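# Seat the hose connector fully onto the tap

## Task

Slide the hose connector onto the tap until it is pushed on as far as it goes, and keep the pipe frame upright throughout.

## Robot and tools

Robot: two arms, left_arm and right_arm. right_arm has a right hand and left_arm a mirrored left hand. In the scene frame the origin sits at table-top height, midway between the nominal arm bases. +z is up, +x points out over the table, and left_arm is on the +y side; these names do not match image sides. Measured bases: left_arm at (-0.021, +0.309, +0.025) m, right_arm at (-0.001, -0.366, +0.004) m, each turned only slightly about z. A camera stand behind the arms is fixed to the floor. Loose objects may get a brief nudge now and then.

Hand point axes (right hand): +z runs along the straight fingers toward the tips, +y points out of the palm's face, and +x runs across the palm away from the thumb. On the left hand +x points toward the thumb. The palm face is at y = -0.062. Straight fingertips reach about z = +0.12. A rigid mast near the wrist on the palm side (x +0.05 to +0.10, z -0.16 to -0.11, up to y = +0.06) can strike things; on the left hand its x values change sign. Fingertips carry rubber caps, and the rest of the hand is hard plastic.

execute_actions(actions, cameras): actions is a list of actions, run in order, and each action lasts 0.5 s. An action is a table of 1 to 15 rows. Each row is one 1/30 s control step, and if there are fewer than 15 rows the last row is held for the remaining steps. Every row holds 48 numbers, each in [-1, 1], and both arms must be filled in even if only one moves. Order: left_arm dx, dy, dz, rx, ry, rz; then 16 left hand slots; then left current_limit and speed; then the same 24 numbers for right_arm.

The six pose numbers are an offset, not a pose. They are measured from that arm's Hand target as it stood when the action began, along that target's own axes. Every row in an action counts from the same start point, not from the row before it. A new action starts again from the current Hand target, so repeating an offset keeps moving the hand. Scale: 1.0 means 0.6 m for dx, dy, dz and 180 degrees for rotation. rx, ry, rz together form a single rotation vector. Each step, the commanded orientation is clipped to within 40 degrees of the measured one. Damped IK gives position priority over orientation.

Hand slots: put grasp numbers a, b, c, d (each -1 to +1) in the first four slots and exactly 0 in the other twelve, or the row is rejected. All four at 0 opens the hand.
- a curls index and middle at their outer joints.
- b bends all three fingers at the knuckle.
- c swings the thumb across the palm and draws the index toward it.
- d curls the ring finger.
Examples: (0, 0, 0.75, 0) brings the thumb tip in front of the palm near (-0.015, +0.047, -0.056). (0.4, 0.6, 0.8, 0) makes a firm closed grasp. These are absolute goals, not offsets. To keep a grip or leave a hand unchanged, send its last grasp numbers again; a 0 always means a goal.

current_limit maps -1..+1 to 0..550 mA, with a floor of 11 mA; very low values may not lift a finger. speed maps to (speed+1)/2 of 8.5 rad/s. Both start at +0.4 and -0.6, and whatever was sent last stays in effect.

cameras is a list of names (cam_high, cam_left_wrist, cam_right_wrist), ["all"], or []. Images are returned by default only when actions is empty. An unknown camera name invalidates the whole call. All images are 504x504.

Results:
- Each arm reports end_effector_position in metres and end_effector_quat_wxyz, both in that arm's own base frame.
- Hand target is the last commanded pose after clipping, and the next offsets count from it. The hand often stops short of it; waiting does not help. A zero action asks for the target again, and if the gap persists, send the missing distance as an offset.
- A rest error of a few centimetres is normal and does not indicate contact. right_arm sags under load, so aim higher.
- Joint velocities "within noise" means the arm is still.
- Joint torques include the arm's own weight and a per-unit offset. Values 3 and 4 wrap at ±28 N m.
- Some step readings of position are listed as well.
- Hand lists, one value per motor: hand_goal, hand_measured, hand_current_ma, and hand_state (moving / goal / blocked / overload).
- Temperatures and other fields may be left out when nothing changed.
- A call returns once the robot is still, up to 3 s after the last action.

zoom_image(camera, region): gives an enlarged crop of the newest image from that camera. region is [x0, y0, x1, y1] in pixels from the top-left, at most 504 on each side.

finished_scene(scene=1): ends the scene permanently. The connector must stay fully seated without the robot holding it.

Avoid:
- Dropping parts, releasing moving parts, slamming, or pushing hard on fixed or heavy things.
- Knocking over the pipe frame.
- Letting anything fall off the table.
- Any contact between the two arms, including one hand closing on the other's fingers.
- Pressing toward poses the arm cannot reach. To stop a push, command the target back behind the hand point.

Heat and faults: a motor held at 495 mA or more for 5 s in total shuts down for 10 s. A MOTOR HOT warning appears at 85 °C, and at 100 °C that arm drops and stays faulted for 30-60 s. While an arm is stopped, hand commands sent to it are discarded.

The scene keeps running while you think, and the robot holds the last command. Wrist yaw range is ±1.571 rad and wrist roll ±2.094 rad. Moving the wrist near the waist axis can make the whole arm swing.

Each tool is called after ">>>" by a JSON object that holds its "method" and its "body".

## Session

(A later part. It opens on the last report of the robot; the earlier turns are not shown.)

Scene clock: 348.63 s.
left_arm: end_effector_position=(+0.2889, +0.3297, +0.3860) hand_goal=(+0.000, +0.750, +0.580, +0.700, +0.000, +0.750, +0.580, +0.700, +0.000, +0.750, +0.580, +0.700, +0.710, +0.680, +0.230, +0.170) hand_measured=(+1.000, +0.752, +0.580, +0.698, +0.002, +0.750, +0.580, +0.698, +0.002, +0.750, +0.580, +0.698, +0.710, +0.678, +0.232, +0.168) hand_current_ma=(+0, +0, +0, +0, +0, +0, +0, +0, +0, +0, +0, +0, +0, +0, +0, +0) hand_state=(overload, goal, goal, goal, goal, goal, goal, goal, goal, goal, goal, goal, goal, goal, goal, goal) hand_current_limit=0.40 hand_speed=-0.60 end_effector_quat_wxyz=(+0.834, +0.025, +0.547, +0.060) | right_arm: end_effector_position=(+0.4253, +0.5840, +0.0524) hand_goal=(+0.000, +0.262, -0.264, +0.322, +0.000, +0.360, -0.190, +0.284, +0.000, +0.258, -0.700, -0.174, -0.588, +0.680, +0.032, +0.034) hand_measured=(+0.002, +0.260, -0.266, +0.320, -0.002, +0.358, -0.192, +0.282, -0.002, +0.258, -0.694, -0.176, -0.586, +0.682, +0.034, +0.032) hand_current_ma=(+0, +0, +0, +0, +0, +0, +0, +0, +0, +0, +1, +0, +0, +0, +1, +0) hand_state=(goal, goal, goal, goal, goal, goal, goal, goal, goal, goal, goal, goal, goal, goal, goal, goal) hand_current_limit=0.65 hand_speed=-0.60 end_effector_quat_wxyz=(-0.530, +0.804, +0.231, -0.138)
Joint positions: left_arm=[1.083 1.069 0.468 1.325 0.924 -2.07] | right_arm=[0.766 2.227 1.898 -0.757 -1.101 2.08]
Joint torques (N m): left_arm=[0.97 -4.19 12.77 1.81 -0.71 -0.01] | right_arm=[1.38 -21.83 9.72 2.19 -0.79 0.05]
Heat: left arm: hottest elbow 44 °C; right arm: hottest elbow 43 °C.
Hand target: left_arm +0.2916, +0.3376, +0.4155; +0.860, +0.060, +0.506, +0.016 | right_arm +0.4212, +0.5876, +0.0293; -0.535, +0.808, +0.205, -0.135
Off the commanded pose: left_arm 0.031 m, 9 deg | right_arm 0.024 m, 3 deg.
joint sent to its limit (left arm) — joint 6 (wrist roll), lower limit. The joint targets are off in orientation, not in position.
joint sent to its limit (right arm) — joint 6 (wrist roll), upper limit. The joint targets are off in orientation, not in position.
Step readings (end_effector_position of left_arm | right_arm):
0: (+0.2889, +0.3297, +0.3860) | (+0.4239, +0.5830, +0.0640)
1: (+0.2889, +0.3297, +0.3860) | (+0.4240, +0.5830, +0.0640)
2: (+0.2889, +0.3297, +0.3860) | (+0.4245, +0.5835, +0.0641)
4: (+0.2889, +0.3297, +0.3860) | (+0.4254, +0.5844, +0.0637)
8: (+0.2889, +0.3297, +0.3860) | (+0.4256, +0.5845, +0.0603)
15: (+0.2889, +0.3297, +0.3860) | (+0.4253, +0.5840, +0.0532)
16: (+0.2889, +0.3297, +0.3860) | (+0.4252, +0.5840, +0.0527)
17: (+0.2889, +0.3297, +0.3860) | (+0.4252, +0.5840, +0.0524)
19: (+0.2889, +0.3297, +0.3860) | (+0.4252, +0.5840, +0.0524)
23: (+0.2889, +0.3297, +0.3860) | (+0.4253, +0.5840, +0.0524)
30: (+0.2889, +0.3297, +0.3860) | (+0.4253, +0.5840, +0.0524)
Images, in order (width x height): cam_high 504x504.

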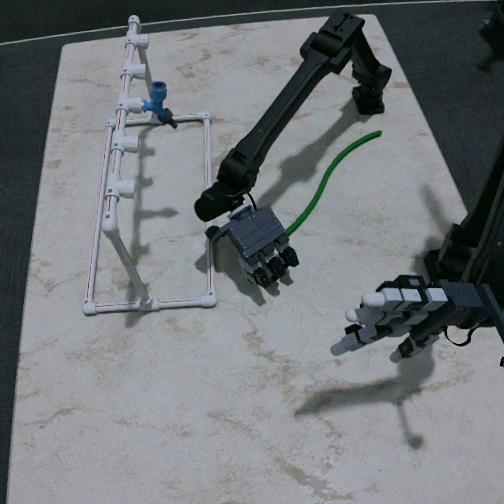

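>>> {"method": "execute_actions", "body": {"actions": [[[0,0,0,0,0,0,0,0,0,0,0,0,0,0,0,0,0,0,0,0,0,0,0.4,-0.6,0,0.003,0.001,0,0,0,0.4,0.38,0.81,0.8,0,0,0,0,0,0,0,0,0,0,0,0,0.7,-0.7]],[[0,0,0,0,0,0,0,0,0,0,0,0,0,0,0,0,0,0,0,0,0,0,0.4,-0.6,0,0.0,0.0,0,0,0,0.38,0.45,0.81,0.8,0,0,0,0,0,0,0,0,0,0,0,0,0.7,-0.7]]], "cameras": ["cam_high"]}}

>>> {"method": "zoom_image", "body": {"camera": "cam_high", "region": [190, 190, 310, 310]}}

Scene clock: 350.33 s.
left_arm: end_effector_position=(+0.2889, +0.3297, +0.3860) hand_goal=(+0.000, +0.750, +0.580, +0.700, +0.000, +0.750, +0.580, +0.700, +0.000, +0.750, +0.580, +0.700, +0.710, +0.680, +0.230, +0.170) hand_measured=(+1.000, +0.752, +0.580, +0.698, +0.002, +0.750, +0.580, +0.698, +0.002, +0.750, +0.580, +0.698, +0.710, +0.678, +0.232, +0.168) hand_current_ma=(+0, +0, +0, +0, +0, +0, +0, +0, +0, +0, +0, +0, +0, +0, +0, +0) hand_state=(overload, goal, goal, goal, goal, goal, goal, goal, goal, goal, goal, goal, goal, goal, goal, goal) hand_current_limit=0.40 hand_speed=-0.60 end_effector_quat_wxyz=(+0.834, +0.025, +0.547, +0.060) | right_arm: end_effector_position=(+0.4253, +0.5858, +0.0529) hand_goal=(+0.000, -0.022, -0.152, +0.430, +0.000, +0.028, -0.118, +0.392, +0.000, -0.044, -0.700, -0.128, -0.628, +0.680, +0.028, +0.082) hand_measured=(+0.000, +0.046, -0.136, +0.434, -0.002, +0.046, -0.114, +0.392, -0.002, -0.042, -0.694, -0.130, -0.626, +0.682, +0.060, +0.096) hand_current_ma=(+0, +121, +10, +1, +0, +12, +1, +0, +0, +0, +1, +0, +1, +0, +45, +12) hand_state=(goal, blocked, goal, goal, goal, goal, goal, goal, goal, goal, goal, goal, goal, goal, blocked, goal) hand_current_limit=0.70 hand_speed=-0.70 end_effector_quat_wxyz=(-0.532, +0.803, +0.233, -0.136)
Joint positions: left_arm=[1.083 1.069 0.468 1.325 0.924 -2.07] | right_arm=[0.768 2.227 1.898 -0.749 -1.103 2.08]
Joint torques (N m): left_arm=[1.03 -4.19 12.77 1.81 -0.7 -0.01] | right_arm=[0.38 -21.66 9.54 2.06 -0.65 0.05]
Heat: left arm: hottest elbow 44 °C; right arm: hottest elbow 43 °C.
Hand target: left_arm +0.2916, +0.3376, +0.4155; +0.860, +0.060, +0.506, +0.016 | right_arm +0.4211, +0.5876, +0.0274; -0.535, +0.808, +0.205, -0.135
Off the commanded pose: left_arm 0.031 m, 9 deg | right_arm 0.026 m, 3 deg.
joint sent to its limit (left arm) — joint 6 (wrist roll), lower limit. The joint targets are off in orientation, not in position.
joint sent to its limit (right arm) — joint 6 (wrist roll), upper limit. The joint targets are off in orientation, not in position.
Step readings (end_effector_position of left_arm | right_arm):
0: (+0.2889, +0.3297, +0.3860) | (+0.4253, +0.5840, +0.0524)
1: (+0.2889, +0.3297, +0.3860) | (+0.4253, +0.5840, +0.0524)
2: (+0.2889, +0.3297, +0.3860) | (+0.4253, +0.5840, +0.0524)
4: (+0.2889, +0.3297, +0.3860) | (+0.4253, +0.5845, +0.0528)
8: (+0.2889, +0.3297, +0.3860) | (+0.4258, +0.5849, +0.0528)
15: (+0.2889, +0.3297, +0.3860) | (+0.4257, +0.5851, +0.0529)
16: (+0.2889, +0.3297, +0.3860) | (+0.4257, +0.5851, +0.0529)
17: (+0.2889, +0.3297, +0.3860) | (+0.4257, +0.5851, +0.0529)
19: (+0.2889, +0.3297, +0.3860) | (+0.4254, +0.5856, +0.0529)
23: (+0.2889, +0.3297, +0.3860) | (+0.4253, +0.5858, +0.0529)
30: (+0.2889, +0.3297, +0.3860) | (+0.4253, +0.5858, +0.0529)
Images, in order (width x height): cam_high 504x504.

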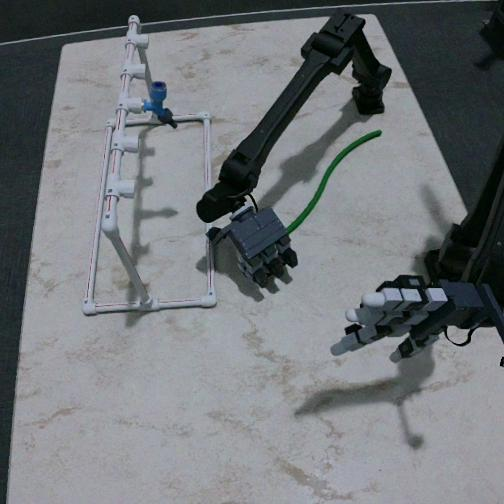

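Scaled by 4.200 from the camera's 504x504 image, which has a finer 720x720 frame.

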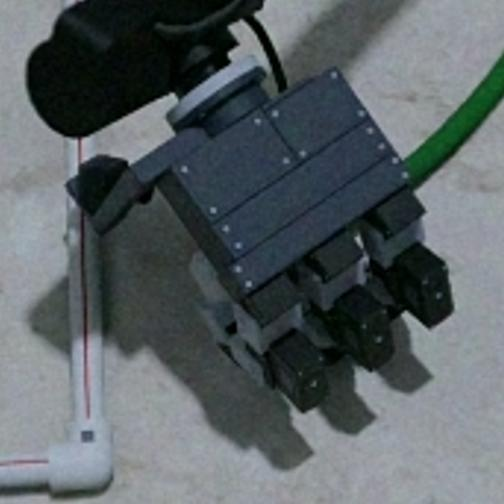

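>>> {"method": "execute_actions", "body": {"actions": [[[0,0,0,0,0,0,0,0,0,0,0,0,0,0,0,0,0,0,0,0,0,0,0.4,-0.6,0,0.0,0.0,0,0,0,0.37,0.52,0.81,0.8,0,0,0,0,0,0,0,0,0,0,0,0,0.7,-0.75]]]}}

>>> {"method": "execute_actions", "body": {"actions": [[[0,0,0,0,0,0,0,0,0,0,0,0,0,0,0,0,0,0,0,0,0,0,0.4,-0.6,0,0.0,0.0,0,0,0,0.38,0.6,0.81,0.8,0,0,0,0,0,0,0,0,0,0,0,0,0.74,-0.75]]], "cameras": ["cam_high"]}}

>>> {"method": "zoom_image", "body": {"camera": "cam_high", "region": [190, 190, 310, 310]}}

Scene clock: 351.53 s.
left_arm: end_effector_position=(+0.2889, +0.3297, +0.3860) hand_goal=(+0.000, +0.750, +0.580, +0.700, +0.000, +0.750, +0.580, +0.700, +0.000, +0.750, +0.580, +0.700, +0.710, +0.680, +0.230, +0.170) hand_measured=(+1.000, +0.752, +0.580, +0.698, +0.002, +0.750, +0.580, +0.698, +0.002, +0.750, +0.580, +0.698, +0.710, +0.678, +0.232, +0.168) hand_current_ma=(+0, +0, +0, +0, +0, +0, +0, +0, +0, +0, +0, +0, +0, +0, +0, +0) hand_state=(overload, goal, goal, goal, goal, goal, goal, goal, goal, goal, goal, goal, goal, goal, goal, goal) hand_current_limit=0.40 hand_speed=-0.60 end_effector_quat_wxyz=(+0.834, +0.025, +0.547, +0.060) | right_arm: end_effector_position=(+0.4251, +0.5860, +0.0529) hand_goal=(+0.000, -0.118, -0.122, +0.452, +0.000, -0.092, -0.116, +0.406, +0.000, -0.150, -0.700, -0.112, -0.630, +0.680, +0.028, +0.098) hand_measured=(+0.000, -0.026, -0.096, +0.460, -0.002, -0.028, -0.098, +0.414, -0.002, -0.146, -0.694, -0.114, -0.622, +0.682, +0.084, +0.124) hand_current_ma=(+0, +197, +21, +3, +0, +109, +11, +3, +0, +1, +1, +0, +3, +0, +119, +36) hand_state=(goal, blocked, blocked, goal, goal, blocked, goal, goal, goal, goal, goal, goal, goal, goal, blocked, blocked) hand_current_limit=0.70 hand_speed=-0.75 end_effector_quat_wxyz=(-0.532, +0.803, +0.234, -0.136)
Joint positions: left_arm=[1.083 1.069 0.468 1.325 0.924 -2.07] | right_arm=[0.768 2.227 1.898 -0.749 -1.103 2.08]
Joint torques (N m): left_arm=[1.03 -4.13 12.78 1.81 -0.71 -0.01] | right_arm=[0.5 -21.77 9.5 2.03 -0.62 0.05]
Heat: left arm: hottest elbow 44 °C; right arm: hottest elbow 43 °C.
Hand target: left_arm +0.2916, +0.3376, +0.4155; +0.860, +0.060, +0.506, +0.016 | right_arm +0.4212, +0.5875, +0.0274; -0.535, +0.808, +0.205, -0.135
Off the commanded pose: left_arm 0.031 m, 9 deg | right_arm 0.026 m, 3 deg.
joint sent to its limit (left arm) — joint 6 (wrist roll), lower limit. The joint targets are off in orientation, not in position.
joint sent to its limit (right arm) — joint 6 (wrist roll), upper limit. The joint targets are off in orientation, not in position.
Step readings (end_effector_position of left_arm | right_arm):
0: (+0.2889, +0.3297, +0.3860) | (+0.4253, +0.5858, +0.0529)
1: (+0.2889, +0.3297, +0.3860) | (+0.4253, +0.5858, +0.0529)
2: (+0.2889, +0.3297, +0.3860) | (+0.4253, +0.5858, +0.0529)
4: (+0.2889, +0.3297, +0.3860) | (+0.4251, +0.5860, +0.0529)
8: (+0.2889, +0.3297, +0.3860) | (+0.4251, +0.5860, +0.0529)
15: (+0.2889, +0.3297, +0.3860) | (+0.4251, +0.5860, +0.0529)

Scene clock: 352.23 s.
left_arm: end_effector_position=(+0.2889, +0.3297, +0.3860) hand_goal=(+0.000, +0.750, +0.580, +0.700, +0.000, +0.750, +0.580, +0.700, +0.000, +0.750, +0.580, +0.700, +0.710, +0.680, +0.230, +0.170) hand_measured=(+1.000, +0.752, +0.580, +0.698, +0.002, +0.750, +0.580, +0.698, +0.002, +0.750, +0.580, +0.698, +0.710, +0.678, +0.232, +0.168) hand_current_ma=(+0, +0, +0, +0, +0, +0, +0, +0, +0, +0, +0, +0, +0, +0, +0, +0) hand_state=(overload, goal, goal, goal, goal, goal, goal, goal, goal, goal, goal, goal, goal, goal, goal, goal) hand_current_limit=0.40 hand_speed=-0.60 end_effector_quat_wxyz=(+0.834, +0.025, +0.547, +0.060) | right_arm: end_effector_position=(+0.4251, +0.5858, +0.0515) hand_goal=(+0.000, -0.226, -0.108, +0.460, +0.000, -0.234, -0.148, +0.392, +0.000, -0.270, -0.700, -0.098, -0.628, +0.680, +0.028, +0.112) hand_measured=(+0.004, -0.108, -0.072, +0.474, -0.008, -0.110, -0.100, +0.414, -0.002, -0.264, -0.694, -0.100, -0.620, +0.682, +0.118, +0.156) hand_current_ma=(+1, +309, +38, +7, -2, +335, +60, +16, +0, +2, +1, +0, +3, +0, +270, +85) hand_state=(goal, blocked, blocked, goal, goal, blocked, blocked, blocked, goal, goal, goal, goal, goal, goal, blocked, blocked) hand_current_limit=0.74 hand_speed=-0.75 end_effector_quat_wxyz=(-0.531, +0.803, +0.233, -0.136)
Joint positions: left_arm=[1.083 1.069 0.468 1.325 0.924 -2.07] | right_arm=[0.768 2.229 1.898 -0.749 -1.102 2.08]
Joint torques (N m): left_arm=[1.03 -4.13 12.75 1.81 -0.7 -0.01] | right_arm=[0.32 -21.83 9.57 2.04 -0.66 0.05]
Heat: left arm: hottest elbow 44 °C; right arm: hottest elbow 43 °C.
Hand target: left_arm +0.2916, +0.3376, +0.4155; +0.860, +0.060, +0.506, +0.016 | right_arm +0.4213, +0.5875, +0.0274; -0.535, +0.808, +0.205, -0.135
Off the commanded pose: left_arm 0.031 m, 9 deg | right_arm 0.024 m, 3 deg.
joint sent to its limit (left arm) — joint 6 (wrist roll), lower limit. The joint targets are off in orientation, not in position.
joint sent to its limit (right arm) — joint 6 (wrist roll), upper limit. The joint targets are off in orientation, not in position.
Step readings (end_effector_position of left_arm | right_arm):
0: (+0.2889, +0.3297, +0.3860) | (+0.4251, +0.5860, +0.0529)
1: (+0.2889, +0.3297, +0.3860) | (+0.4251, +0.5860, +0.0529)
2: (+0.2889, +0.3297, +0.3860) | (+0.4251, +0.5860, +0.0529)
4: (+0.2889, +0.3297, +0.3860) | (+0.4251, +0.5859, +0.0526)
8: (+0.2889, +0.3297, +0.3860) | (+0.4251, +0.5858, +0.0515)
15: (+0.2889, +0.3297, +0.3860) | (+0.4251, +0.5858, +0.0515)
Images, in order (width x height): cam_high 504x504.

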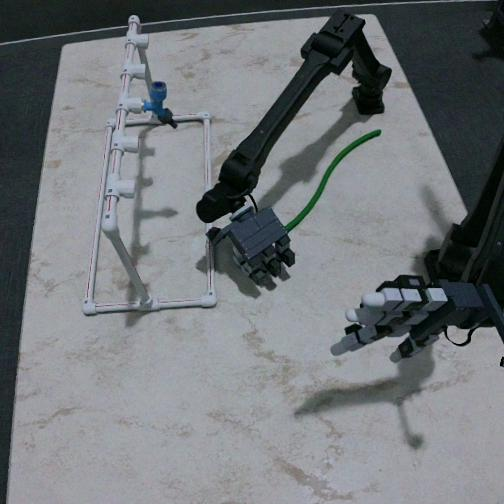

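Scaled by 4.200 from the camera's 504x504 image, which has a finer 720x720 frame.

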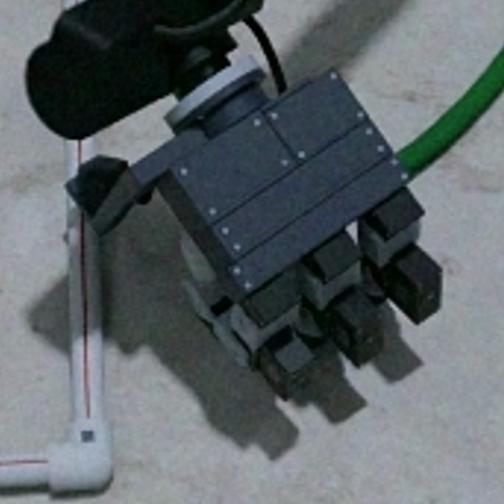

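>>> {"method": "execute_actions", "body": {"actions": [[[0,0,0,0,0,0,0,0,0,0,0,0,0,0,0,0,0,0,0,0,0,0,0.4,-0.6,0,-0.01,-0.004,0,0,0,0.4,0.66,0.84,0.8,0,0,0,0,0,0,0,0,0,0,0,0,0.74,-0.75]],[[0,0,0,0,0,0,0,0,0,0,0,0,0,0,0,0,0,0,0,0,0,0,0.4,-0.6,0,-0.04,-0.017,0,0,0,0.41,0.68,0.85,0.8,0,0,0,0,0,0,0,0,0,0,0,0,0.74,-0.75]]], "cameras": ["cam_high"]}}

>>> {"method": "zoom_image", "body": {"camera": "cam_high", "region": [190, 190, 310, 310]}}

Scene clock: 354.07 s.
left_arm: end_effector_position=(+0.2889, +0.3297, +0.3860) hand_goal=(+0.000, +0.750, +0.580, +0.700, +0.000, +0.750, +0.580, +0.700, +0.000, +0.750, +0.580, +0.700, +0.710, +0.680, +0.230, +0.170) hand_measured=(+1.000, +0.752, +0.580, +0.698, +0.002, +0.750, +0.580, +0.698, +0.002, +0.750, +0.580, +0.698, +0.710, +0.678, +0.232, +0.168) hand_current_ma=(+0, +0, +0, +0, +0, +0, +0, +0, +0, +0, +0, +0, +0, +0, +0, +0) hand_state=(overload, goal, goal, goal, goal, goal, goal, goal, goal, goal, goal, goal, goal, goal, goal, goal) hand_current_limit=0.40 hand_speed=-0.60 end_effector_quat_wxyz=(+0.834, +0.025, +0.547, +0.060) | right_arm: end_effector_position=(+0.4197, +0.5805, +0.0500) hand_goal=(+0.000, -0.344, -0.132, +0.446, +0.000, -0.382, -0.212, +0.360, +0.000, -0.376, -0.700, -0.084, -0.694, +0.680, +0.018, +0.118) hand_measured=(+0.016, -0.188, -0.072, +0.474, -0.024, -0.132, -0.128, +0.400, -0.002, -0.368, -0.694, -0.086, -0.652, +0.682, +0.136, +0.176) hand_current_ma=(+7, +478, +89, +23, -16, +478, +156, +43, +0, +4, +1, +0, +51, +0, +421, +133) hand_state=(goal, blocked, blocked, blocked, blocked, blocked, blocked, blocked, goal, goal, goal, goal, blocked, goal, blocked, blocked) hand_current_limit=0.74 hand_speed=-0.75 end_effector_quat_wxyz=(-0.524, +0.808, +0.225, -0.149)
Joint positions: left_arm=[1.083 1.069 0.468 1.325 0.924 -2.07] | right_arm=[0.768 2.229 1.898 -0.785 -1.101 2.08]
Joint torques (N m): left_arm=[1.03 -4.13 12.75 1.81 -0.71 -0.01] | right_arm=[0.38 -24.47 12.27 0.87 -0.74 0.06]
Heat: left arm: hottest elbow 44 °C; right arm: hottest elbow 43 °C.
Hand target: left_arm +0.2916, +0.3376, +0.4155; +0.860, +0.060, +0.506, +0.016 | right_arm +0.4212, +0.5876, +0.0600; -0.535, +0.808, +0.205, -0.135
Off the commanded pose: left_arm 0.031 m, 9 deg | right_arm 0.012 m, 3 deg.
joint sent to its limit (left arm) — joint 6 (wrist roll), lower limit. The joint targets are off in orientation, not in position.
joint sent to its limit (right arm) — joint 6 (wrist roll), upper limit. The joint targets are off in orientation, not in position.
Step readings (end_effector_position of left_arm | right_arm):
0: (+0.2889, +0.3297, +0.3860) | (+0.4251, +0.5858, +0.0515)
1: (+0.2889, +0.3297, +0.3860) | (+0.4251, +0.5858, +0.0515)
2: (+0.2889, +0.3297, +0.3860) | (+0.4251, +0.5858, +0.0515)
4: (+0.2889, +0.3297, +0.3860) | (+0.4252, +0.5858, +0.0515)
8: (+0.2889, +0.3297, +0.3860) | (+0.4252, +0.5858, +0.0515)
15: (+0.2889, +0.3297, +0.3860) | (+0.4252, +0.5858, +0.0515)
16: (+0.2889, +0.3297, +0.3860) | (+0.4252, +0.5858, +0.0515)
17: (+0.2889, +0.3297, +0.3860) | (+0.4250, +0.5857, +0.0514)
19: (+0.2889, +0.3297, +0.3860) | (+0.4235, +0.5842, +0.0510)
23: (+0.2889, +0.3297, +0.3860) | (+0.4208, +0.5816, +0.0503)
30: (+0.2889, +0.3297, +0.3860) | (+0.4198, +0.5806, +0.0500)
Images, in order (width x height): cam_high 504x504.

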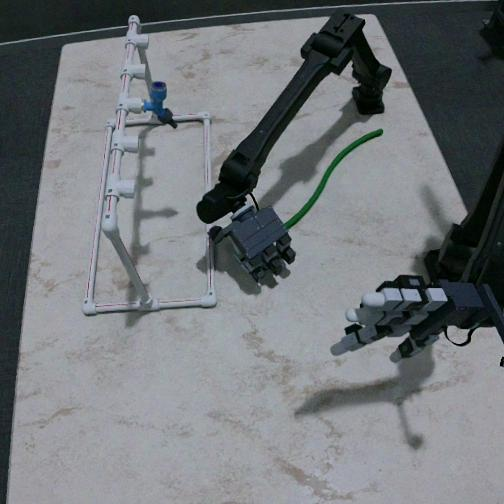

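Scaled by 4.200 from the camera's 504x504 image, which has a finer 720x720 frame.

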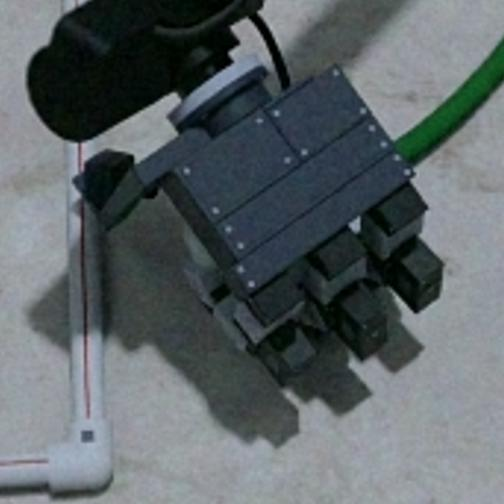

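>>> {"method": "execute_actions", "body": {"actions": [[[0,0,0,0,0,0,0,0,0,0,0,0,0,0,0,0,0,0,0,0,0,0,0.4,-0.6,0,-0.045,-0.019,0,0,0,0.41,0.68,0.85,0.8,0,0,0,0,0,0,0,0,0,0,0,0,0.74,-0.75]],[[0,0,0,0,0,0,0,0,0,0,0,0,0,0,0,0,0,0,0,0,0,0,0.4,-0.6,0,-0.06,-0.026,0,0,0,0.41,0.68,0.85,0.8,0,0,0,0,0,0,0,0,0,0,0,0,0.74,-0.75]]], "cameras": ["cam_high"]}}

>>> {"method": "zoom_image", "body": {"camera": "cam_high", "region": [190, 190, 310, 310]}}

Scene clock: 355.90 s.
left_arm: end_effector_position=(+0.2889, +0.3297, +0.3860) hand_goal=(+0.000, +0.750, +0.580, +0.700, +0.000, +0.750, +0.580, +0.700, +0.000, +0.750, +0.580, +0.700, +0.710, +0.680, +0.230, +0.170) hand_measured=(+1.000, +0.752, +0.580, +0.698, +0.002, +0.750, +0.580, +0.698, +0.002, +0.750, +0.580, +0.698, +0.710, +0.678, +0.232, +0.168) hand_current_ma=(+0, +0, +0, +0, +0, +0, +0, +0, +0, +0, +0, +0, +0, +0, +0, +0) hand_state=(overload, goal, goal, goal, goal, goal, goal, goal, goal, goal, goal, goal, goal, goal, goal, goal) hand_current_limit=0.40 hand_speed=-0.60 end_effector_quat_wxyz=(+0.834, +0.025, +0.547, +0.060) | right_arm: end_effector_position=(+0.4135, +0.5746, +0.0978) hand_goal=(+0.000, -0.344, -0.132, +0.446, +0.000, -0.382, -0.212, +0.360, +0.000, -0.376, -0.700, -0.084, -0.694, +0.680, +0.018, +0.118) hand_measured=(+0.002, -0.336, -0.124, +0.450, -0.030, -0.140, -0.142, +0.388, -0.002, -0.368, -0.694, -0.086, -0.654, +0.682, +0.138, +0.176) hand_current_ma=(+0, +3, +3, +1, -20, +479, +115, +25, +0, +4, +1, +0, +45, +1, +439, +139) hand_state=(goal, goal, goal, goal, blocked, blocked, blocked, blocked, goal, goal, goal, goal, blocked, goal, blocked, blocked) hand_current_limit=0.74 hand_speed=-0.75 end_effector_quat_wxyz=(-0.516, +0.813, +0.215, -0.165)
Joint positions: left_arm=[1.083 1.069 0.468 1.325 0.924 -2.07] | right_arm=[0.768 2.189 1.961 -0.929 -1.102 2.08]
Joint torques (N m): left_arm=[1.03 -4.13 12.77 1.81 -0.71 -0.01] | right_arm=[0.67 -25.47 14.65 0.84 -0.8 0.06]
Heat: left arm: hottest elbow 44 °C; right arm: hottest elbow 43 °C.
Hand target: left_arm +0.2916, +0.3376, +0.4155; +0.860, +0.060, +0.506, +0.016 | right_arm +0.4213, +0.5873, +0.1284; -0.535, +0.808, +0.205, -0.135
Off the commanded pose: left_arm 0.031 m, 9 deg | right_arm 0.034 m, 4 deg.
joint sent to its limit (left arm) — joint 6 (wrist roll), lower limit. The joint targets are off in orientation, not in position.
joint sent to its limit (right arm) — joint 6 (wrist roll), upper limit. The joint targets are off in orientation, not in position.
Step readings (end_effector_position of left_arm | right_arm):
0: (+0.2889, +0.3297, +0.3860) | (+0.4196, +0.5805, +0.0500)
1: (+0.2889, +0.3297, +0.3860) | (+0.4195, +0.5804, +0.0500)
2: (+0.2889, +0.3297, +0.3860) | (+0.4187, +0.5796, +0.0498)
4: (+0.2889, +0.3297, +0.3860) | (+0.4160, +0.5770, +0.0492)
8: (+0.2889, +0.3297, +0.3860) | (+0.4128, +0.5738, +0.0490)
15: (+0.2889, +0.3297, +0.3860) | (+0.4115, +0.5727, +0.0490)
16: (+0.2889, +0.3297, +0.3860) | (+0.4114, +0.5725, +0.0493)
17: (+0.2889, +0.3297, +0.3860) | (+0.4108, +0.5720, +0.0501)
19: (+0.2889, +0.3297, +0.3860) | (+0.4092, +0.5704, +0.0542)
23: (+0.2889, +0.3297, +0.3860) | (+0.4087, +0.5699, +0.0701)
30: (+0.2889, +0.3297, +0.3860) | (+0.4132, +0.5744, +0.0958)
Images, in order (width x height): cam_high 504x504.

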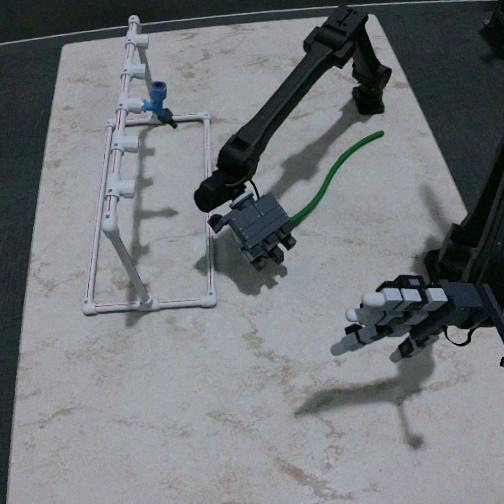

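Scaled by 4.200 from the camera's 504x504 image, which has a finer 720x720 frame.

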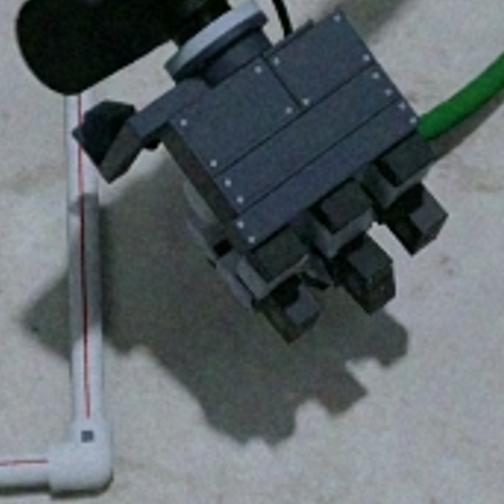

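>>> {"method": "execute_actions", "body": {"actions": [[[0,0,0,0,0,0,0,0,0,0,0,0,0,0,0,0,0,0,0,0,0,0,0.4,-0.6,0,-0.06,-0.026,0,0,0,0.41,0.68,0.85,0.8,0,0,0,0,0,0,0,0,0,0,0,0,0.74,-0.75]]], "cameras": ["cam_high","cam_right_wrist","cam_left_wrist"]}}

>>> {"method": "zoom_image", "body": {"camera": "cam_high", "region": [190, 170, 310, 290]}}

Scene clock: 357.33 s.
left_arm: end_effector_position=(+0.2889, +0.3297, +0.3860) hand_goal=(+0.000, +0.750, +0.580, +0.700, +0.000, +0.750, +0.580, +0.700, +0.000, +0.750, +0.580, +0.700, +0.710, +0.680, +0.230, +0.170) hand_measured=(+1.000, +0.752, +0.580, +0.698, +0.002, +0.750, +0.580, +0.698, +0.002, +0.750, +0.580, +0.698, +0.710, +0.678, +0.232, +0.168) hand_current_ma=(+0, +0, +0, +0, +0, +0, +0, +0, +0, +0, +0, +0, +0, +0, +0, +0) hand_state=(overload, goal, goal, goal, goal, goal, goal, goal, goal, goal, goal, goal, goal, goal, goal, goal) hand_current_limit=0.40 hand_speed=-0.60 end_effector_quat_wxyz=(+0.834, +0.025, +0.547, +0.060) | right_arm: end_effector_position=(+0.4137, +0.5748, +0.1298) hand_goal=(+0.000, -0.344, -0.132, +0.446, +0.000, -0.382, -0.212, +0.360, +0.000, -0.376, -0.700, -0.084, -0.694, +0.680, +0.018, +0.118) hand_measured=(+0.002, -0.336, -0.124, +0.450, -0.026, -0.148, -0.142, +0.388, -0.002, -0.368, -0.694, -0.086, -0.654, +0.682, +0.136, +0.176) hand_current_ma=(+0, +3, +2, +1, -17, +478, +115, +25, +0, +4, +1, +0, +45, +1, +432, +139) hand_state=(goal, goal, goal, goal, blocked, blocked, blocked, blocked, goal, goal, goal, goal, blocked, goal, blocked, blocked) hand_current_limit=0.74 hand_speed=-0.75 end_effector_quat_wxyz=(-0.513, +0.814, +0.212, -0.169)
Joint positions: left_arm=[1.083 1.069 0.468 1.325 0.924 -2.07] | right_arm=[0.768 2.179 2.031 -1.021 -1.102 2.08]
Joint torques (N m): left_arm=[1.03 -4.19 12.77 1.81 -0.71 -0.01] | right_arm=[0.32 -26.34 15.23 0.84 -0.82 0.07]
Heat: left arm: hottest elbow 44 °C; right arm: hottest elbow 43 °C.
Hand target: left_arm +0.2916, +0.3376, +0.4155; +0.860, +0.060, +0.506, +0.016 | right_arm +0.4213, +0.5870, +0.1674; -0.535, +0.808, +0.205, -0.135
Off the commanded pose: left_arm 0.031 m, 9 deg | right_arm 0.040 m, 5 deg.
joint sent to its limit (left arm) — joint 6 (wrist roll), lower limit. The joint targets are off in orientation, not in position.
joint sent to its limit (right arm) — joint 6 (wrist roll), upper limit. The joint targets are off in orientation, not in position.
Step readings (end_effector_position of left_arm | right_arm):
0: (+0.2889, +0.3297, +0.3860) | (+0.4135, +0.5746, +0.0978)
1: (+0.2889, +0.3297, +0.3860) | (+0.4133, +0.5744, +0.0979)
2: (+0.2889, +0.3297, +0.3860) | (+0.4127, +0.5739, +0.0989)
4: (+0.2889, +0.3297, +0.3860) | (+0.4112, +0.5724, +0.1028)
8: (+0.2889, +0.3297, +0.3860) | (+0.4119, +0.5730, +0.1146)
15: (+0.2889, +0.3297, +0.3860) | (+0.4140, +0.5751, +0.1291)

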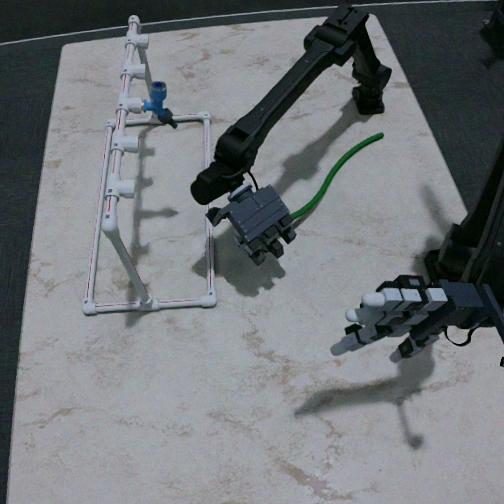

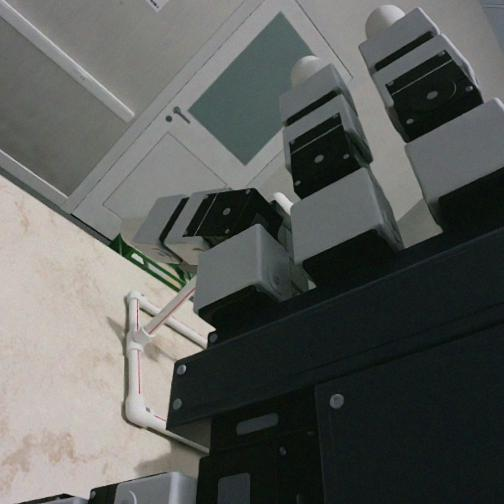

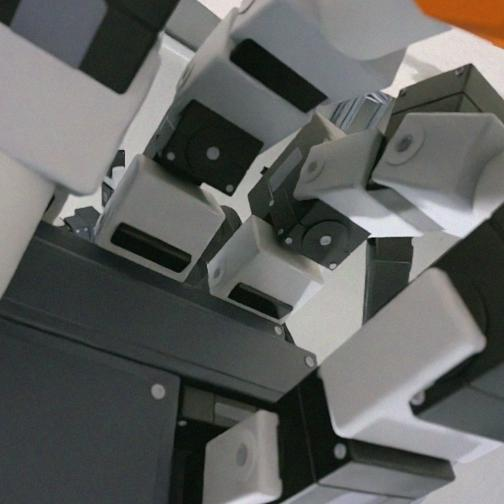

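Scaled by 4.200 from the camera's 504x504 image, which has a finer 720x720 frame.

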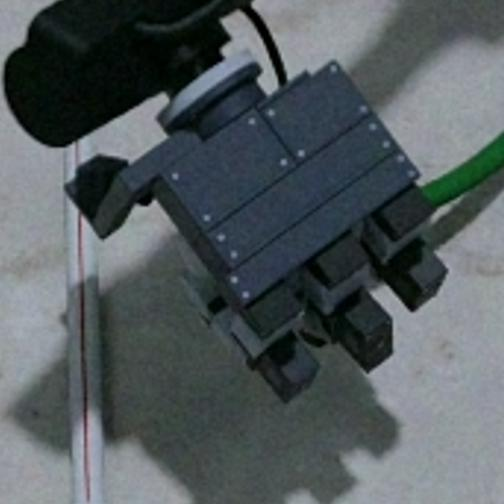

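>>> {"method": "zoom_image", "body": {"camera": "cam_right_wrist", "region": [252, 0, 504, 252]}}

Scaled by 2.000 from the camera's 504x504 image, which has a finer 720x720 frame.

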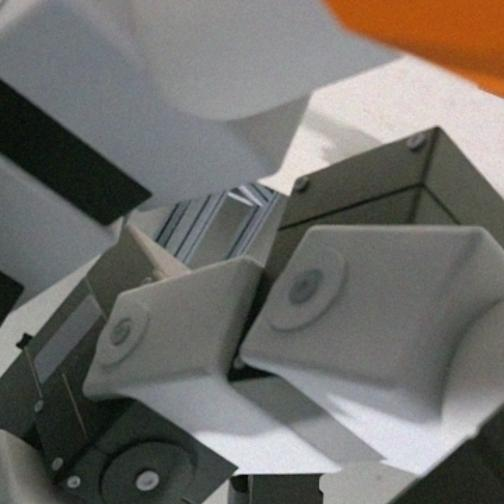

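>>> {"method": "execute_actions", "body": {"actions": [[[0,0,0,0,0,0,0,0,0,0,0,0,0,0,0,0,0,0,0,0,0,0,0.4,-0.6,-0.003,-0.005,-0.084,0.0226,0.0201,-0.0378,0.41,0.68,0.85,0.8,0,0,0,0,0,0,0,0,0,0,0,0,0.74,-0.75]],[[0,0,0,0,0,0,0,0,0,0,0,0,0,0,0,0,0,0,0,0,0,0,0.4,-0.6,-0.003,-0.005,-0.084,0.0226,0.0201,-0.0378,0.41,0.68,0.85,0.8,0,0,0,0,0,0,0,0,0,0,0,0,0.74,-0.75]]], "cameras": ["cam_high","cam_right_wrist"]}}

>>> {"method": "zoom_image", "body": {"camera": "cam_high", "region": [170, 130, 310, 270]}}

Scene clock: 364.47 s.
left_arm: end_effector_position=(+0.2889, +0.3297, +0.3860) hand_goal=(+0.000, +0.750, +0.580, +0.700, +0.000, +0.750, +0.580, +0.700, +0.000, +0.750, +0.580, +0.700, +0.710, +0.680, +0.230, +0.170) hand_measured=(+1.000, +0.752, +0.580, +0.698, +0.002, +0.750, +0.580, +0.698, +0.002, +0.750, +0.580, +0.698, +0.710, +0.678, +0.232, +0.168) hand_current_ma=(+0, +0, +0, +0, +0, +0, +0, +0, +0, +0, +0, +0, +0, +0, +0, +0) hand_state=(overload, goal, goal, goal, goal, goal, goal, goal, goal, goal, goal, goal, goal, goal, goal, goal) hand_current_limit=0.40 hand_speed=-0.60 end_effector_quat_wxyz=(+0.834, +0.025, +0.547, +0.060) | right_arm: end_effector_position=(+0.4621, +0.5004, +0.1961) hand_goal=(+0.000, -0.344, -0.132, +0.446, +0.000, -0.382, -0.212, +0.360, +0.000, -0.376, -0.700, -0.084, -0.694, +0.680, +0.018, +0.118) hand_measured=(+0.002, -0.336, -0.124, +0.450, -0.008, -0.370, -0.202, +0.364, -0.002, -0.370, -0.694, -0.086, -0.688, +0.682, +0.026, +0.122) hand_current_ma=(+0, +3, +2, +1, -2, +6, +4, +1, +0, +2, +1, +0, +2, +0, +5, +2) hand_state=(goal, goal, goal, goal, goal, goal, goal, goal, goal, goal, goal, goal, goal, goal, goal, goal) hand_current_limit=0.74 hand_speed=-0.75 end_effector_quat_wxyz=(-0.610, +0.750, +0.250, -0.042)
Joint positions: left_arm=[1.083 1.069 0.468 1.325 0.924 -2.07] | right_arm=[0.615 1.914 1.695 -0.642 -1.232 2.055]
Joint torques (N m): left_arm=[1.03 -4.13 12.77 1.8 -0.7 -0.01] | right_arm=[0.38 -23.12 10.14 2.43 -0.77 0.11]
Heat: left arm: hottest elbow 44 °C; right arm: hottest elbow 44 °C.
Hand target: left_arm +0.2916, +0.3376, +0.4155; +0.860, +0.060, +0.506, +0.016 | right_arm +0.4588, +0.5030, +0.2087; -0.615, +0.745, +0.255, -0.034
Off the commanded pose: left_arm 0.031 m, 9 deg | right_arm 0.013 m, 1 deg.
joint sent to its limit (left arm) — joint 6 (wrist roll), lower limit. The joint targets are off in orientation, not in position.
Step readings (end_effector_position of left_arm | right_arm):
0: (+0.2889, +0.3297, +0.3860) | (+0.4137, +0.5748, +0.1298)
1: (+0.2889, +0.3297, +0.3860) | (+0.4135, +0.5749, +0.1302)
2: (+0.2889, +0.3297, +0.3860) | (+0.4142, +0.5745, +0.1317)
4: (+0.2889, +0.3297, +0.3860) | (+0.4143, +0.5717, +0.1353)
8: (+0.2889, +0.3297, +0.3860) | (+0.4198, +0.5569, +0.1537)
15: (+0.2889, +0.3297, +0.3860) | (+0.4453, +0.5433, +0.1940)
16: (+0.2889, +0.3297, +0.3860) | (+0.4466, +0.5425, +0.1961)
17: (+0.2889, +0.3297, +0.3860) | (+0.4462, +0.5411, +0.1972)
19: (+0.2889, +0.3297, +0.3860) | (+0.4433, +0.5325, +0.1952)
23: (+0.2889, +0.3297, +0.3860) | (+0.4421, +0.5139, +0.1890)
30: (+0.2889, +0.3297, +0.3860) | (+0.4610, +0.5003, +0.1933)
Images, in order (width x height): cam_high 504x504, cam_right_wrist 504x504.

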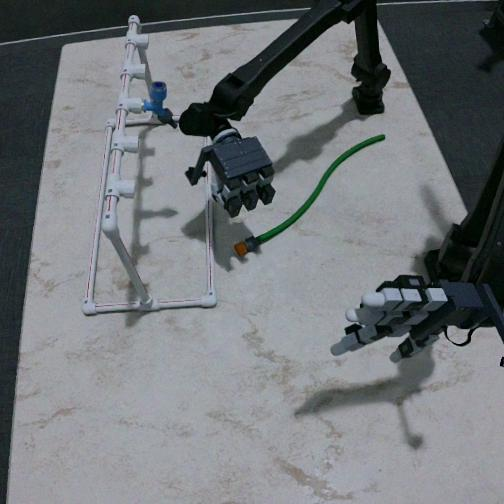

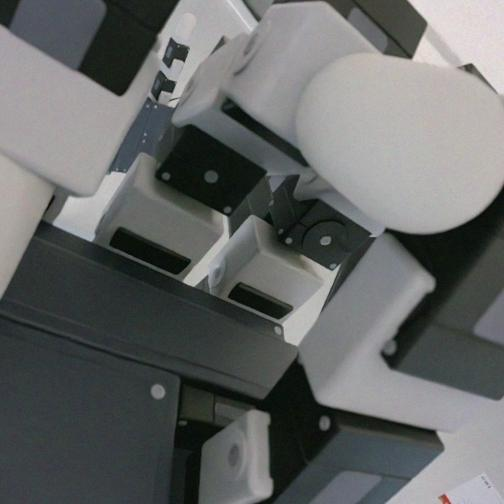

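Scaled by 3.600 from the camera's 504x504 image, which has a finer 720x720 frame.

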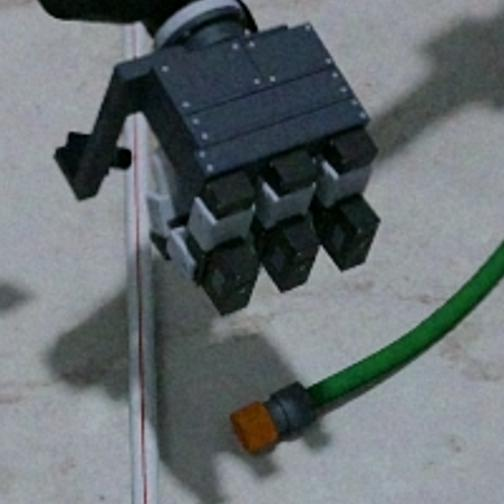

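>>> {"method": "execute_actions", "body": {"actions": [[[0,0,0,0,0,0,0,0,0,0,0,0,0,0,0,0,0,0,0,0,0,0,0.4,-0.6,-0.129,-0.0515,-0.011,-0.133,-0.0467,-0.0113,0,0.2,0,0,0,0,0,0,0,0,0,0,0,0,0,0,0.6,-0.4]]]}}

Scene clock: 369.43 s.
left_arm: end_effector_position=(+0.2889, +0.3297, +0.3860) hand_goal=(+0.000, +0.750, +0.580, +0.700, +0.000, +0.750, +0.580, +0.700, +0.000, +0.750, +0.580, +0.700, +0.710, +0.680, +0.230, +0.170) hand_measured=(+1.000, +0.752, +0.580, +0.698, +0.002, +0.750, +0.580, +0.698, +0.002, +0.750, +0.580, +0.698, +0.710, +0.678, +0.232, +0.168) hand_current_ma=(+0, +0, +0, +0, +0, +0, +0, +0, +0, +0, +0, +0, +0, +0, +0, +0) hand_state=(overload, goal, goal, goal, goal, goal, goal, goal, goal, goal, goal, goal, goal, goal, goal, goal) hand_current_limit=0.40 hand_speed=-0.60 end_effector_quat_wxyz=(+0.834, +0.025, +0.547, +0.060) | right_arm: end_effector_position=(+0.3686, +0.4587, +0.2089) hand_goal=(+0.000, +0.480, +0.640, +0.740, +0.000, +0.400, +0.540, +0.700, +0.000, +0.450, +0.580, +0.740, +0.710, +0.680, +0.230, +0.210) hand_measured=(+0.002, +0.470, +0.636, +0.738, -0.002, +0.392, +0.536, +0.698, -0.002, +0.442, +0.576, +0.738, +0.696, +0.682, +0.224, +0.208) hand_current_ma=(+0, -4, -1, +0, +0, -3, -1, +0, +0, -3, -1, +0, -7, +0, -2, -1) hand_state=(goal, goal, goal, goal, goal, goal, goal, goal, goal, goal, goal, goal, goal, goal, goal, goal) hand_current_limit=0.60 hand_speed=-0.40 end_effector_quat_wxyz=(-0.426, +0.851, +0.305, -0.035)
Joint positions: left_arm=[1.083 1.069 0.468 1.325 0.924 -2.07] | right_arm=[0.769 1.731 1.631 -1.082 -0.815 1.821]
Joint torques (N m): left_arm=[1.03 -4.13 12.77 1.81 -0.71 -0.01] | right_arm=[-0.44 -15.91 15.17 0.9 -0.63 -0.04]
Heat: left arm: hottest elbow 44 °C; right arm: hottest elbow 44 °C.
Hand target: left_arm +0.2916, +0.3376, +0.4155; +0.860, +0.060, +0.506, +0.016 | right_arm +0.3838, +0.4679, +0.2188; -0.428, +0.848, +0.314, -0.024
Off the commanded pose: left_arm 0.031 m, 9 deg | right_arm 0.020 m, 2 deg.
joint sent to its limit (left arm) — joint 6 (wrist roll), lower limit. The joint targets are off in orientation, not in position.
Step readings (end_effector_position of left_arm | right_arm):
0: (+0.2889, +0.3297, +0.3860) | (+0.4622, +0.5005, +0.1961)
1: (+0.2889, +0.3297, +0.3860) | (+0.4630, +0.4998, +0.1950)
2: (+0.2889, +0.3297, +0.3860) | (+0.4634, +0.4966, +0.1895)
4: (+0.2889, +0.3297, +0.3860) | (+0.4526, +0.4766, +0.1780)
8: (+0.2889, +0.3297, +0.3860) | (+0.4117, +0.4539, +0.1845)
15: (+0.2889, +0.3297, +0.3860) | (+0.3641, +0.4659, +0.2071)

>>> {"method": "execute_actions", "body": {"actions": [[[0,0,0,0,0,0,0,0,0,0,0,0,0,0,0,0,0,0,0,0,0,0,0.4,-0.6,-0.129,-0.052,-0.014,-0.133,-0.0467,-0.0113,0,0.2,0,0,0,0,0,0,0,0,0,0,0,0,0,0,0.6,-0.4]]]}}

Scene clock: 371.03 s.
left_arm: end_effector_position=(+0.2889, +0.3297, +0.3860) hand_goal=(+0.000, +0.750, +0.580, +0.700, +0.000, +0.750, +0.580, +0.700, +0.000, +0.750, +0.580, +0.700, +0.710, +0.680, +0.230, +0.170) hand_measured=(+1.000, +0.752, +0.580, +0.698, +0.002, +0.750, +0.580, +0.698, +0.002, +0.750, +0.580, +0.698, +0.710, +0.678, +0.232, +0.168) hand_current_ma=(+0, +0, +0, +0, +0, +0, +0, +0, +0, +0, +0, +0, +0, +0, +0, +0) hand_state=(overload, goal, goal, goal, goal, goal, goal, goal, goal, goal, goal, goal, goal, goal, goal, goal) hand_current_limit=0.40 hand_speed=-0.60 end_effector_quat_wxyz=(+0.834, +0.025, +0.547, +0.060) | right_arm: end_effector_position=(+0.3040, +0.4294, +0.2135) hand_goal=(+0.000, +0.480, +0.640, +0.740, +0.000, +0.400, +0.540, +0.700, +0.000, +0.450, +0.580, +0.740, +0.710, +0.680, +0.230, +0.210) hand_measured=(+0.002, +0.478, +0.638, +0.738, -0.002, +0.398, +0.538, +0.698, -0.002, +0.448, +0.578, +0.738, +0.704, +0.682, +0.224, +0.208) hand_current_ma=(+0, -1, +0, +0, +0, +0, +0, +0, +0, +0, +0, +0, -2, +0, -2, -1) hand_state=(goal, goal, goal, goal, goal, goal, goal, goal, goal, goal, goal, goal, goal, goal, goal, goal) hand_current_limit=0.60 hand_speed=-0.40 end_effector_quat_wxyz=(-0.213, +0.907, +0.363, -0.023)
Joint positions: left_arm=[1.083 1.069 0.468 1.325 0.924 -2.07] | right_arm=[0.969 1.682 1.633 -1.311 -0.379 1.82]
Joint torques (N m): left_arm=[1.03 -4.13 12.77 1.81 -0.71 -0.01] | right_arm=[0.21 -17.61 13.19 0.61 -0.22 0.19]
Heat: left arm: hottest elbow 44 °C; right arm: hottest elbow 44 °C.
Hand target: left_arm +0.2916, +0.3376, +0.4155; +0.860, +0.060, +0.506, +0.016 | right_arm +0.3083, +0.4329, +0.2297; -0.219, +0.908, +0.357, -0.012
Off the commanded pose: left_arm 0.031 m, 9 deg | right_arm 0.017 m, 2 deg.
joint sent to its limit (left arm) — joint 6 (wrist roll), lower limit. The joint targets are off in orientation, not in position.
Step readings (end_effector_position of left_arm | right_arm):
0: (+0.2889, +0.3297, +0.3860) | (+0.3687, +0.4587, +0.2089)
1: (+0.2889, +0.3297, +0.3860) | (+0.3701, +0.4567, +0.2077)
2: (+0.2889, +0.3297, +0.3860) | (+0.3735, +0.4488, +0.2045)
4: (+0.2889, +0.3297, +0.3860) | (+0.3739, +0.4298, +0.1999)
8: (+0.2889, +0.3297, +0.3860) | (+0.3387, +0.4250, +0.2065)
15: (+0.2889, +0.3297, +0.3860) | (+0.2956, +0.4375, +0.2136)

>>> {"method": "execute_actions", "body": {"actions": [[[0,0,0,0,0,0,0,0,0,0,0,0,0,0,0,0,0,0,0,0,0,0,0.4,-0.6,-0.129,-0.05,-0.016,-0.133,-0.0467,-0.0113,0,0.2,0,0,0,0,0,0,0,0,0,0,0,0,0,0,0.6,-0.4]]], "cameras": ["cam_high"]}}

Scene clock: 372.53 s.
left_arm: end_effector_position=(+0.2889, +0.3297, +0.3860) hand_goal=(+0.000, +0.750, +0.580, +0.700, +0.000, +0.750, +0.580, +0.700, +0.000, +0.750, +0.580, +0.700, +0.710, +0.680, +0.230, +0.170) hand_measured=(+1.000, +0.752, +0.580, +0.698, +0.002, +0.750, +0.580, +0.698, +0.002, +0.750, +0.580, +0.698, +0.710, +0.678, +0.232, +0.168) hand_current_ma=(+0, +0, +0, +0, +0, +0, +0, +0, +0, +0, +0, +0, +0, +0, +0, +0) hand_state=(overload, goal, goal, goal, goal, goal, goal, goal, goal, goal, goal, goal, goal, goal, goal, goal) hand_current_limit=0.40 hand_speed=-0.60 end_effector_quat_wxyz=(+0.834, +0.025, +0.547, +0.060) | right_arm: end_effector_position=(+0.2328, +0.3998, +0.2354) hand_goal=(+0.000, +0.480, +0.640, +0.740, +0.000, +0.400, +0.540, +0.700, +0.000, +0.450, +0.580, +0.740, +0.710, +0.680, +0.230, +0.210) hand_measured=(+0.002, +0.482, +0.638, +0.738, -0.002, +0.402, +0.540, +0.698, -0.002, +0.452, +0.578, +0.738, +0.708, +0.682, +0.224, +0.208) hand_current_ma=(+0, +0, +0, +0, +0, +0, +0, +0, +0, +0, +0, +0, +0, +0, -2, -1) hand_state=(goal, goal, goal, goal, goal, goal, goal, goal, goal, goal, goal, goal, goal, goal, goal, goal) hand_current_limit=0.60 hand_speed=-0.40 end_effector_quat_wxyz=(+0.000, +0.921, +0.391, -0.001)
Joint positions: left_arm=[1.083 1.069 0.468 1.325 0.924 -2.07] | right_arm=[1.195 1.677 1.632 -1.527 -0.002 1.964]
Joint torques (N m): left_arm=[1.03 -4.13 12.77 1.8 -0.71 -0.01] | right_arm=[0.5 -16.5 10.52 0.09 0.22 0.17]
Heat: left arm: hottest elbow 44 °C; right arm: hottest elbow 44 °C.
Hand target: left_arm +0.2916, +0.3376, +0.4155; +0.860, +0.060, +0.506, +0.016 | right_arm +0.2331, +0.3981, +0.2402; +0.000, +0.924, +0.383, +0.000
Off the commanded pose: left_arm 0.031 m, 9 deg | right_arm 0.005 m, 1 deg.
joint sent to its limit (left arm) — joint 6 (wrist roll), lower limit. The joint targets are off in orientation, not in position.
Step readings (end_effector_position of left_arm | right_arm):
0: (+0.2889, +0.3297, +0.3860) | (+0.3040, +0.4294, +0.2135)
1: (+0.2889, +0.3297, +0.3860) | (+0.3055, +0.4272, +0.2136)
2: (+0.2889, +0.3297, +0.3860) | (+0.3085, +0.4196, +0.2148)
4: (+0.2889, +0.3297, +0.3860) | (+0.3078, +0.4023, +0.2207)
8: (+0.2889, +0.3297, +0.3860) | (+0.2682, +0.4014, +0.2305)
15: (+0.2889, +0.3297, +0.3860) | (+0.2257, +0.4076, +0.2345)
Images, in order (width x height): cam_high 504x504.

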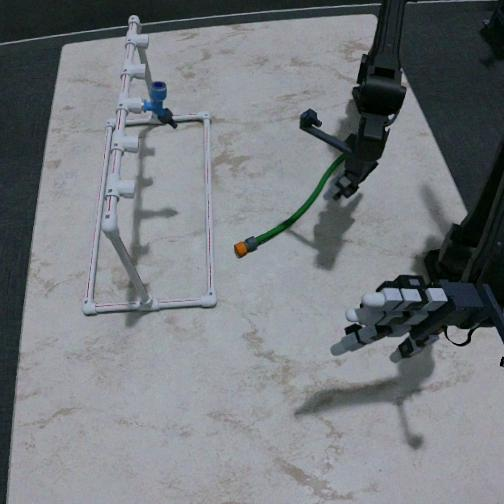

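>>> {"method": "execute_actions", "body": {"actions": [[[0,0,0,0,0,0,0,0,0,0,0,0,0,0,0,0,0,0,0,0,0,0,0.4,-0.6,0,0,0.14,0,0,0,0,0.2,0,0,0,0,0,0,0,0,0,0,0,0,0,0,0.6,-0.4]],[[0,0,0,0,0,0,0,0,0,0,0,0,0,0,0,0,0,0,0,0,0,0,0.4,-0.6,0,0,0.045,0,0,0,0,0.2,0,0,0,0,0,0,0,0,0,0,0,0,0,0,0.6,-0.4]]], "cameras": ["cam_high"]}}

>>> {"method": "zoom_image", "body": {"camera": "cam_high", "region": [230, 120, 400, 290]}}

Scene clock: 374.50 s.
left_arm: end_effector_position=(+0.2889, +0.3297, +0.3860) hand_goal=(+0.000, +0.750, +0.580, +0.700, +0.000, +0.750, +0.580, +0.700, +0.000, +0.750, +0.580, +0.700, +0.710, +0.680, +0.230, +0.170) hand_measured=(+1.000, +0.752, +0.580, +0.698, +0.002, +0.750, +0.580, +0.698, +0.002, +0.750, +0.580, +0.698, +0.710, +0.678, +0.232, +0.168) hand_current_ma=(+0, +0, +0, +0, +0, +0, +0, +0, +0, +0, +0, +0, +0, +0, +0, +0) hand_state=(overload, goal, goal, goal, goal, goal, goal, goal, goal, goal, goal, goal, goal, goal, goal, goal) hand_current_limit=0.40 hand_speed=-0.60 end_effector_quat_wxyz=(+0.834, +0.025, +0.547, +0.060) | right_arm: end_effector_position=(+0.2317, +0.3970, +0.1406) hand_goal=(+0.000, +0.480, +0.640, +0.740, +0.000, +0.400, +0.540, +0.700, +0.000, +0.450, +0.580, +0.740, +0.710, +0.680, +0.230, +0.210) hand_measured=(+0.002, +0.482, +0.638, +0.738, -0.002, +0.402, +0.540, +0.698, -0.002, +0.452, +0.578, +0.738, +0.708, +0.682, +0.224, +0.208) hand_current_ma=(+0, +0, +0, +0, +0, +0, +0, +0, +0, +0, +0, +0, +0, +0, -2, -1) hand_state=(goal, goal, goal, goal, goal, goal, goal, goal, goal, goal, goal, goal, goal, goal, goal, goal) hand_current_limit=0.60 hand_speed=-0.40 end_effector_quat_wxyz=(-0.005, +0.921, +0.390, +0.004)
Joint positions: left_arm=[1.083 1.069 0.468 1.325 0.924 -2.07] | right_arm=[1.195 1.701 1.414 -1.271 -0.002 1.965]
Joint torques (N m): left_arm=[1.03 -4.13 12.77 1.81 -0.7 -0.01] | right_arm=[-0.15 -13.74 9.02 1.14 0.22 0.16]
Heat: left arm: hottest elbow 44 °C; right arm: hottest elbow 44 °C.
Hand target: left_arm +0.2916, +0.3376, +0.4155; +0.860, +0.060, +0.506, +0.016 | right_arm +0.2330, +0.3979, +0.1290; +0.000, +0.924, +0.383, +0.000
Off the commanded pose: left_arm 0.031 m, 9 deg | right_arm 0.012 m, 1 deg.
joint sent to its limit (left arm) — joint 6 (wrist roll), lower limit. The joint targets are off in orientation, not in position.
Step readings (end_effector_position of left_arm | right_arm):
0: (+0.2889, +0.3297, +0.3860) | (+0.2328, +0.3997, +0.2354)
1: (+0.2889, +0.3297, +0.3860) | (+0.2327, +0.3996, +0.2350)
2: (+0.2889, +0.3297, +0.3860) | (+0.2329, +0.4001, +0.2318)
4: (+0.2889, +0.3297, +0.3860) | (+0.2329, +0.4002, +0.2162)
8: (+0.2889, +0.3297, +0.3860) | (+0.2294, +0.3913, +0.1783)
15: (+0.2889, +0.3297, +0.3860) | (+0.2302, +0.3934, +0.1598)
16: (+0.2889, +0.3297, +0.3860) | (+0.2305, +0.3940, +0.1597)
17: (+0.2889, +0.3297, +0.3860) | (+0.2308, +0.3950, +0.1586)
19: (+0.2889, +0.3297, +0.3860) | (+0.2318, +0.3974, +0.1544)
23: (+0.2889, +0.3297, +0.3860) | (+0.2315, +0.3966, +0.1456)
30: (+0.2889, +0.3297, +0.3860) | (+0.2316, +0.3968, +0.1406)
Images, in order (width x height): cam_high 504x504.

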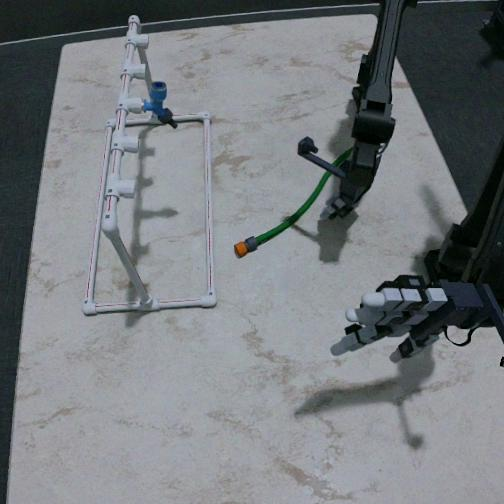

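Scaled by 2.965 from the camera's 504x504 image, which has a finer 720x720 frame.

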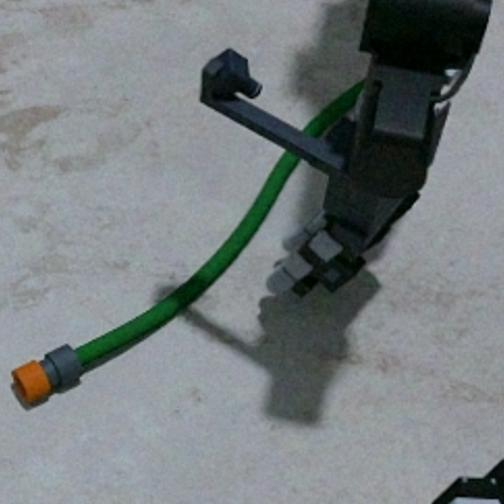

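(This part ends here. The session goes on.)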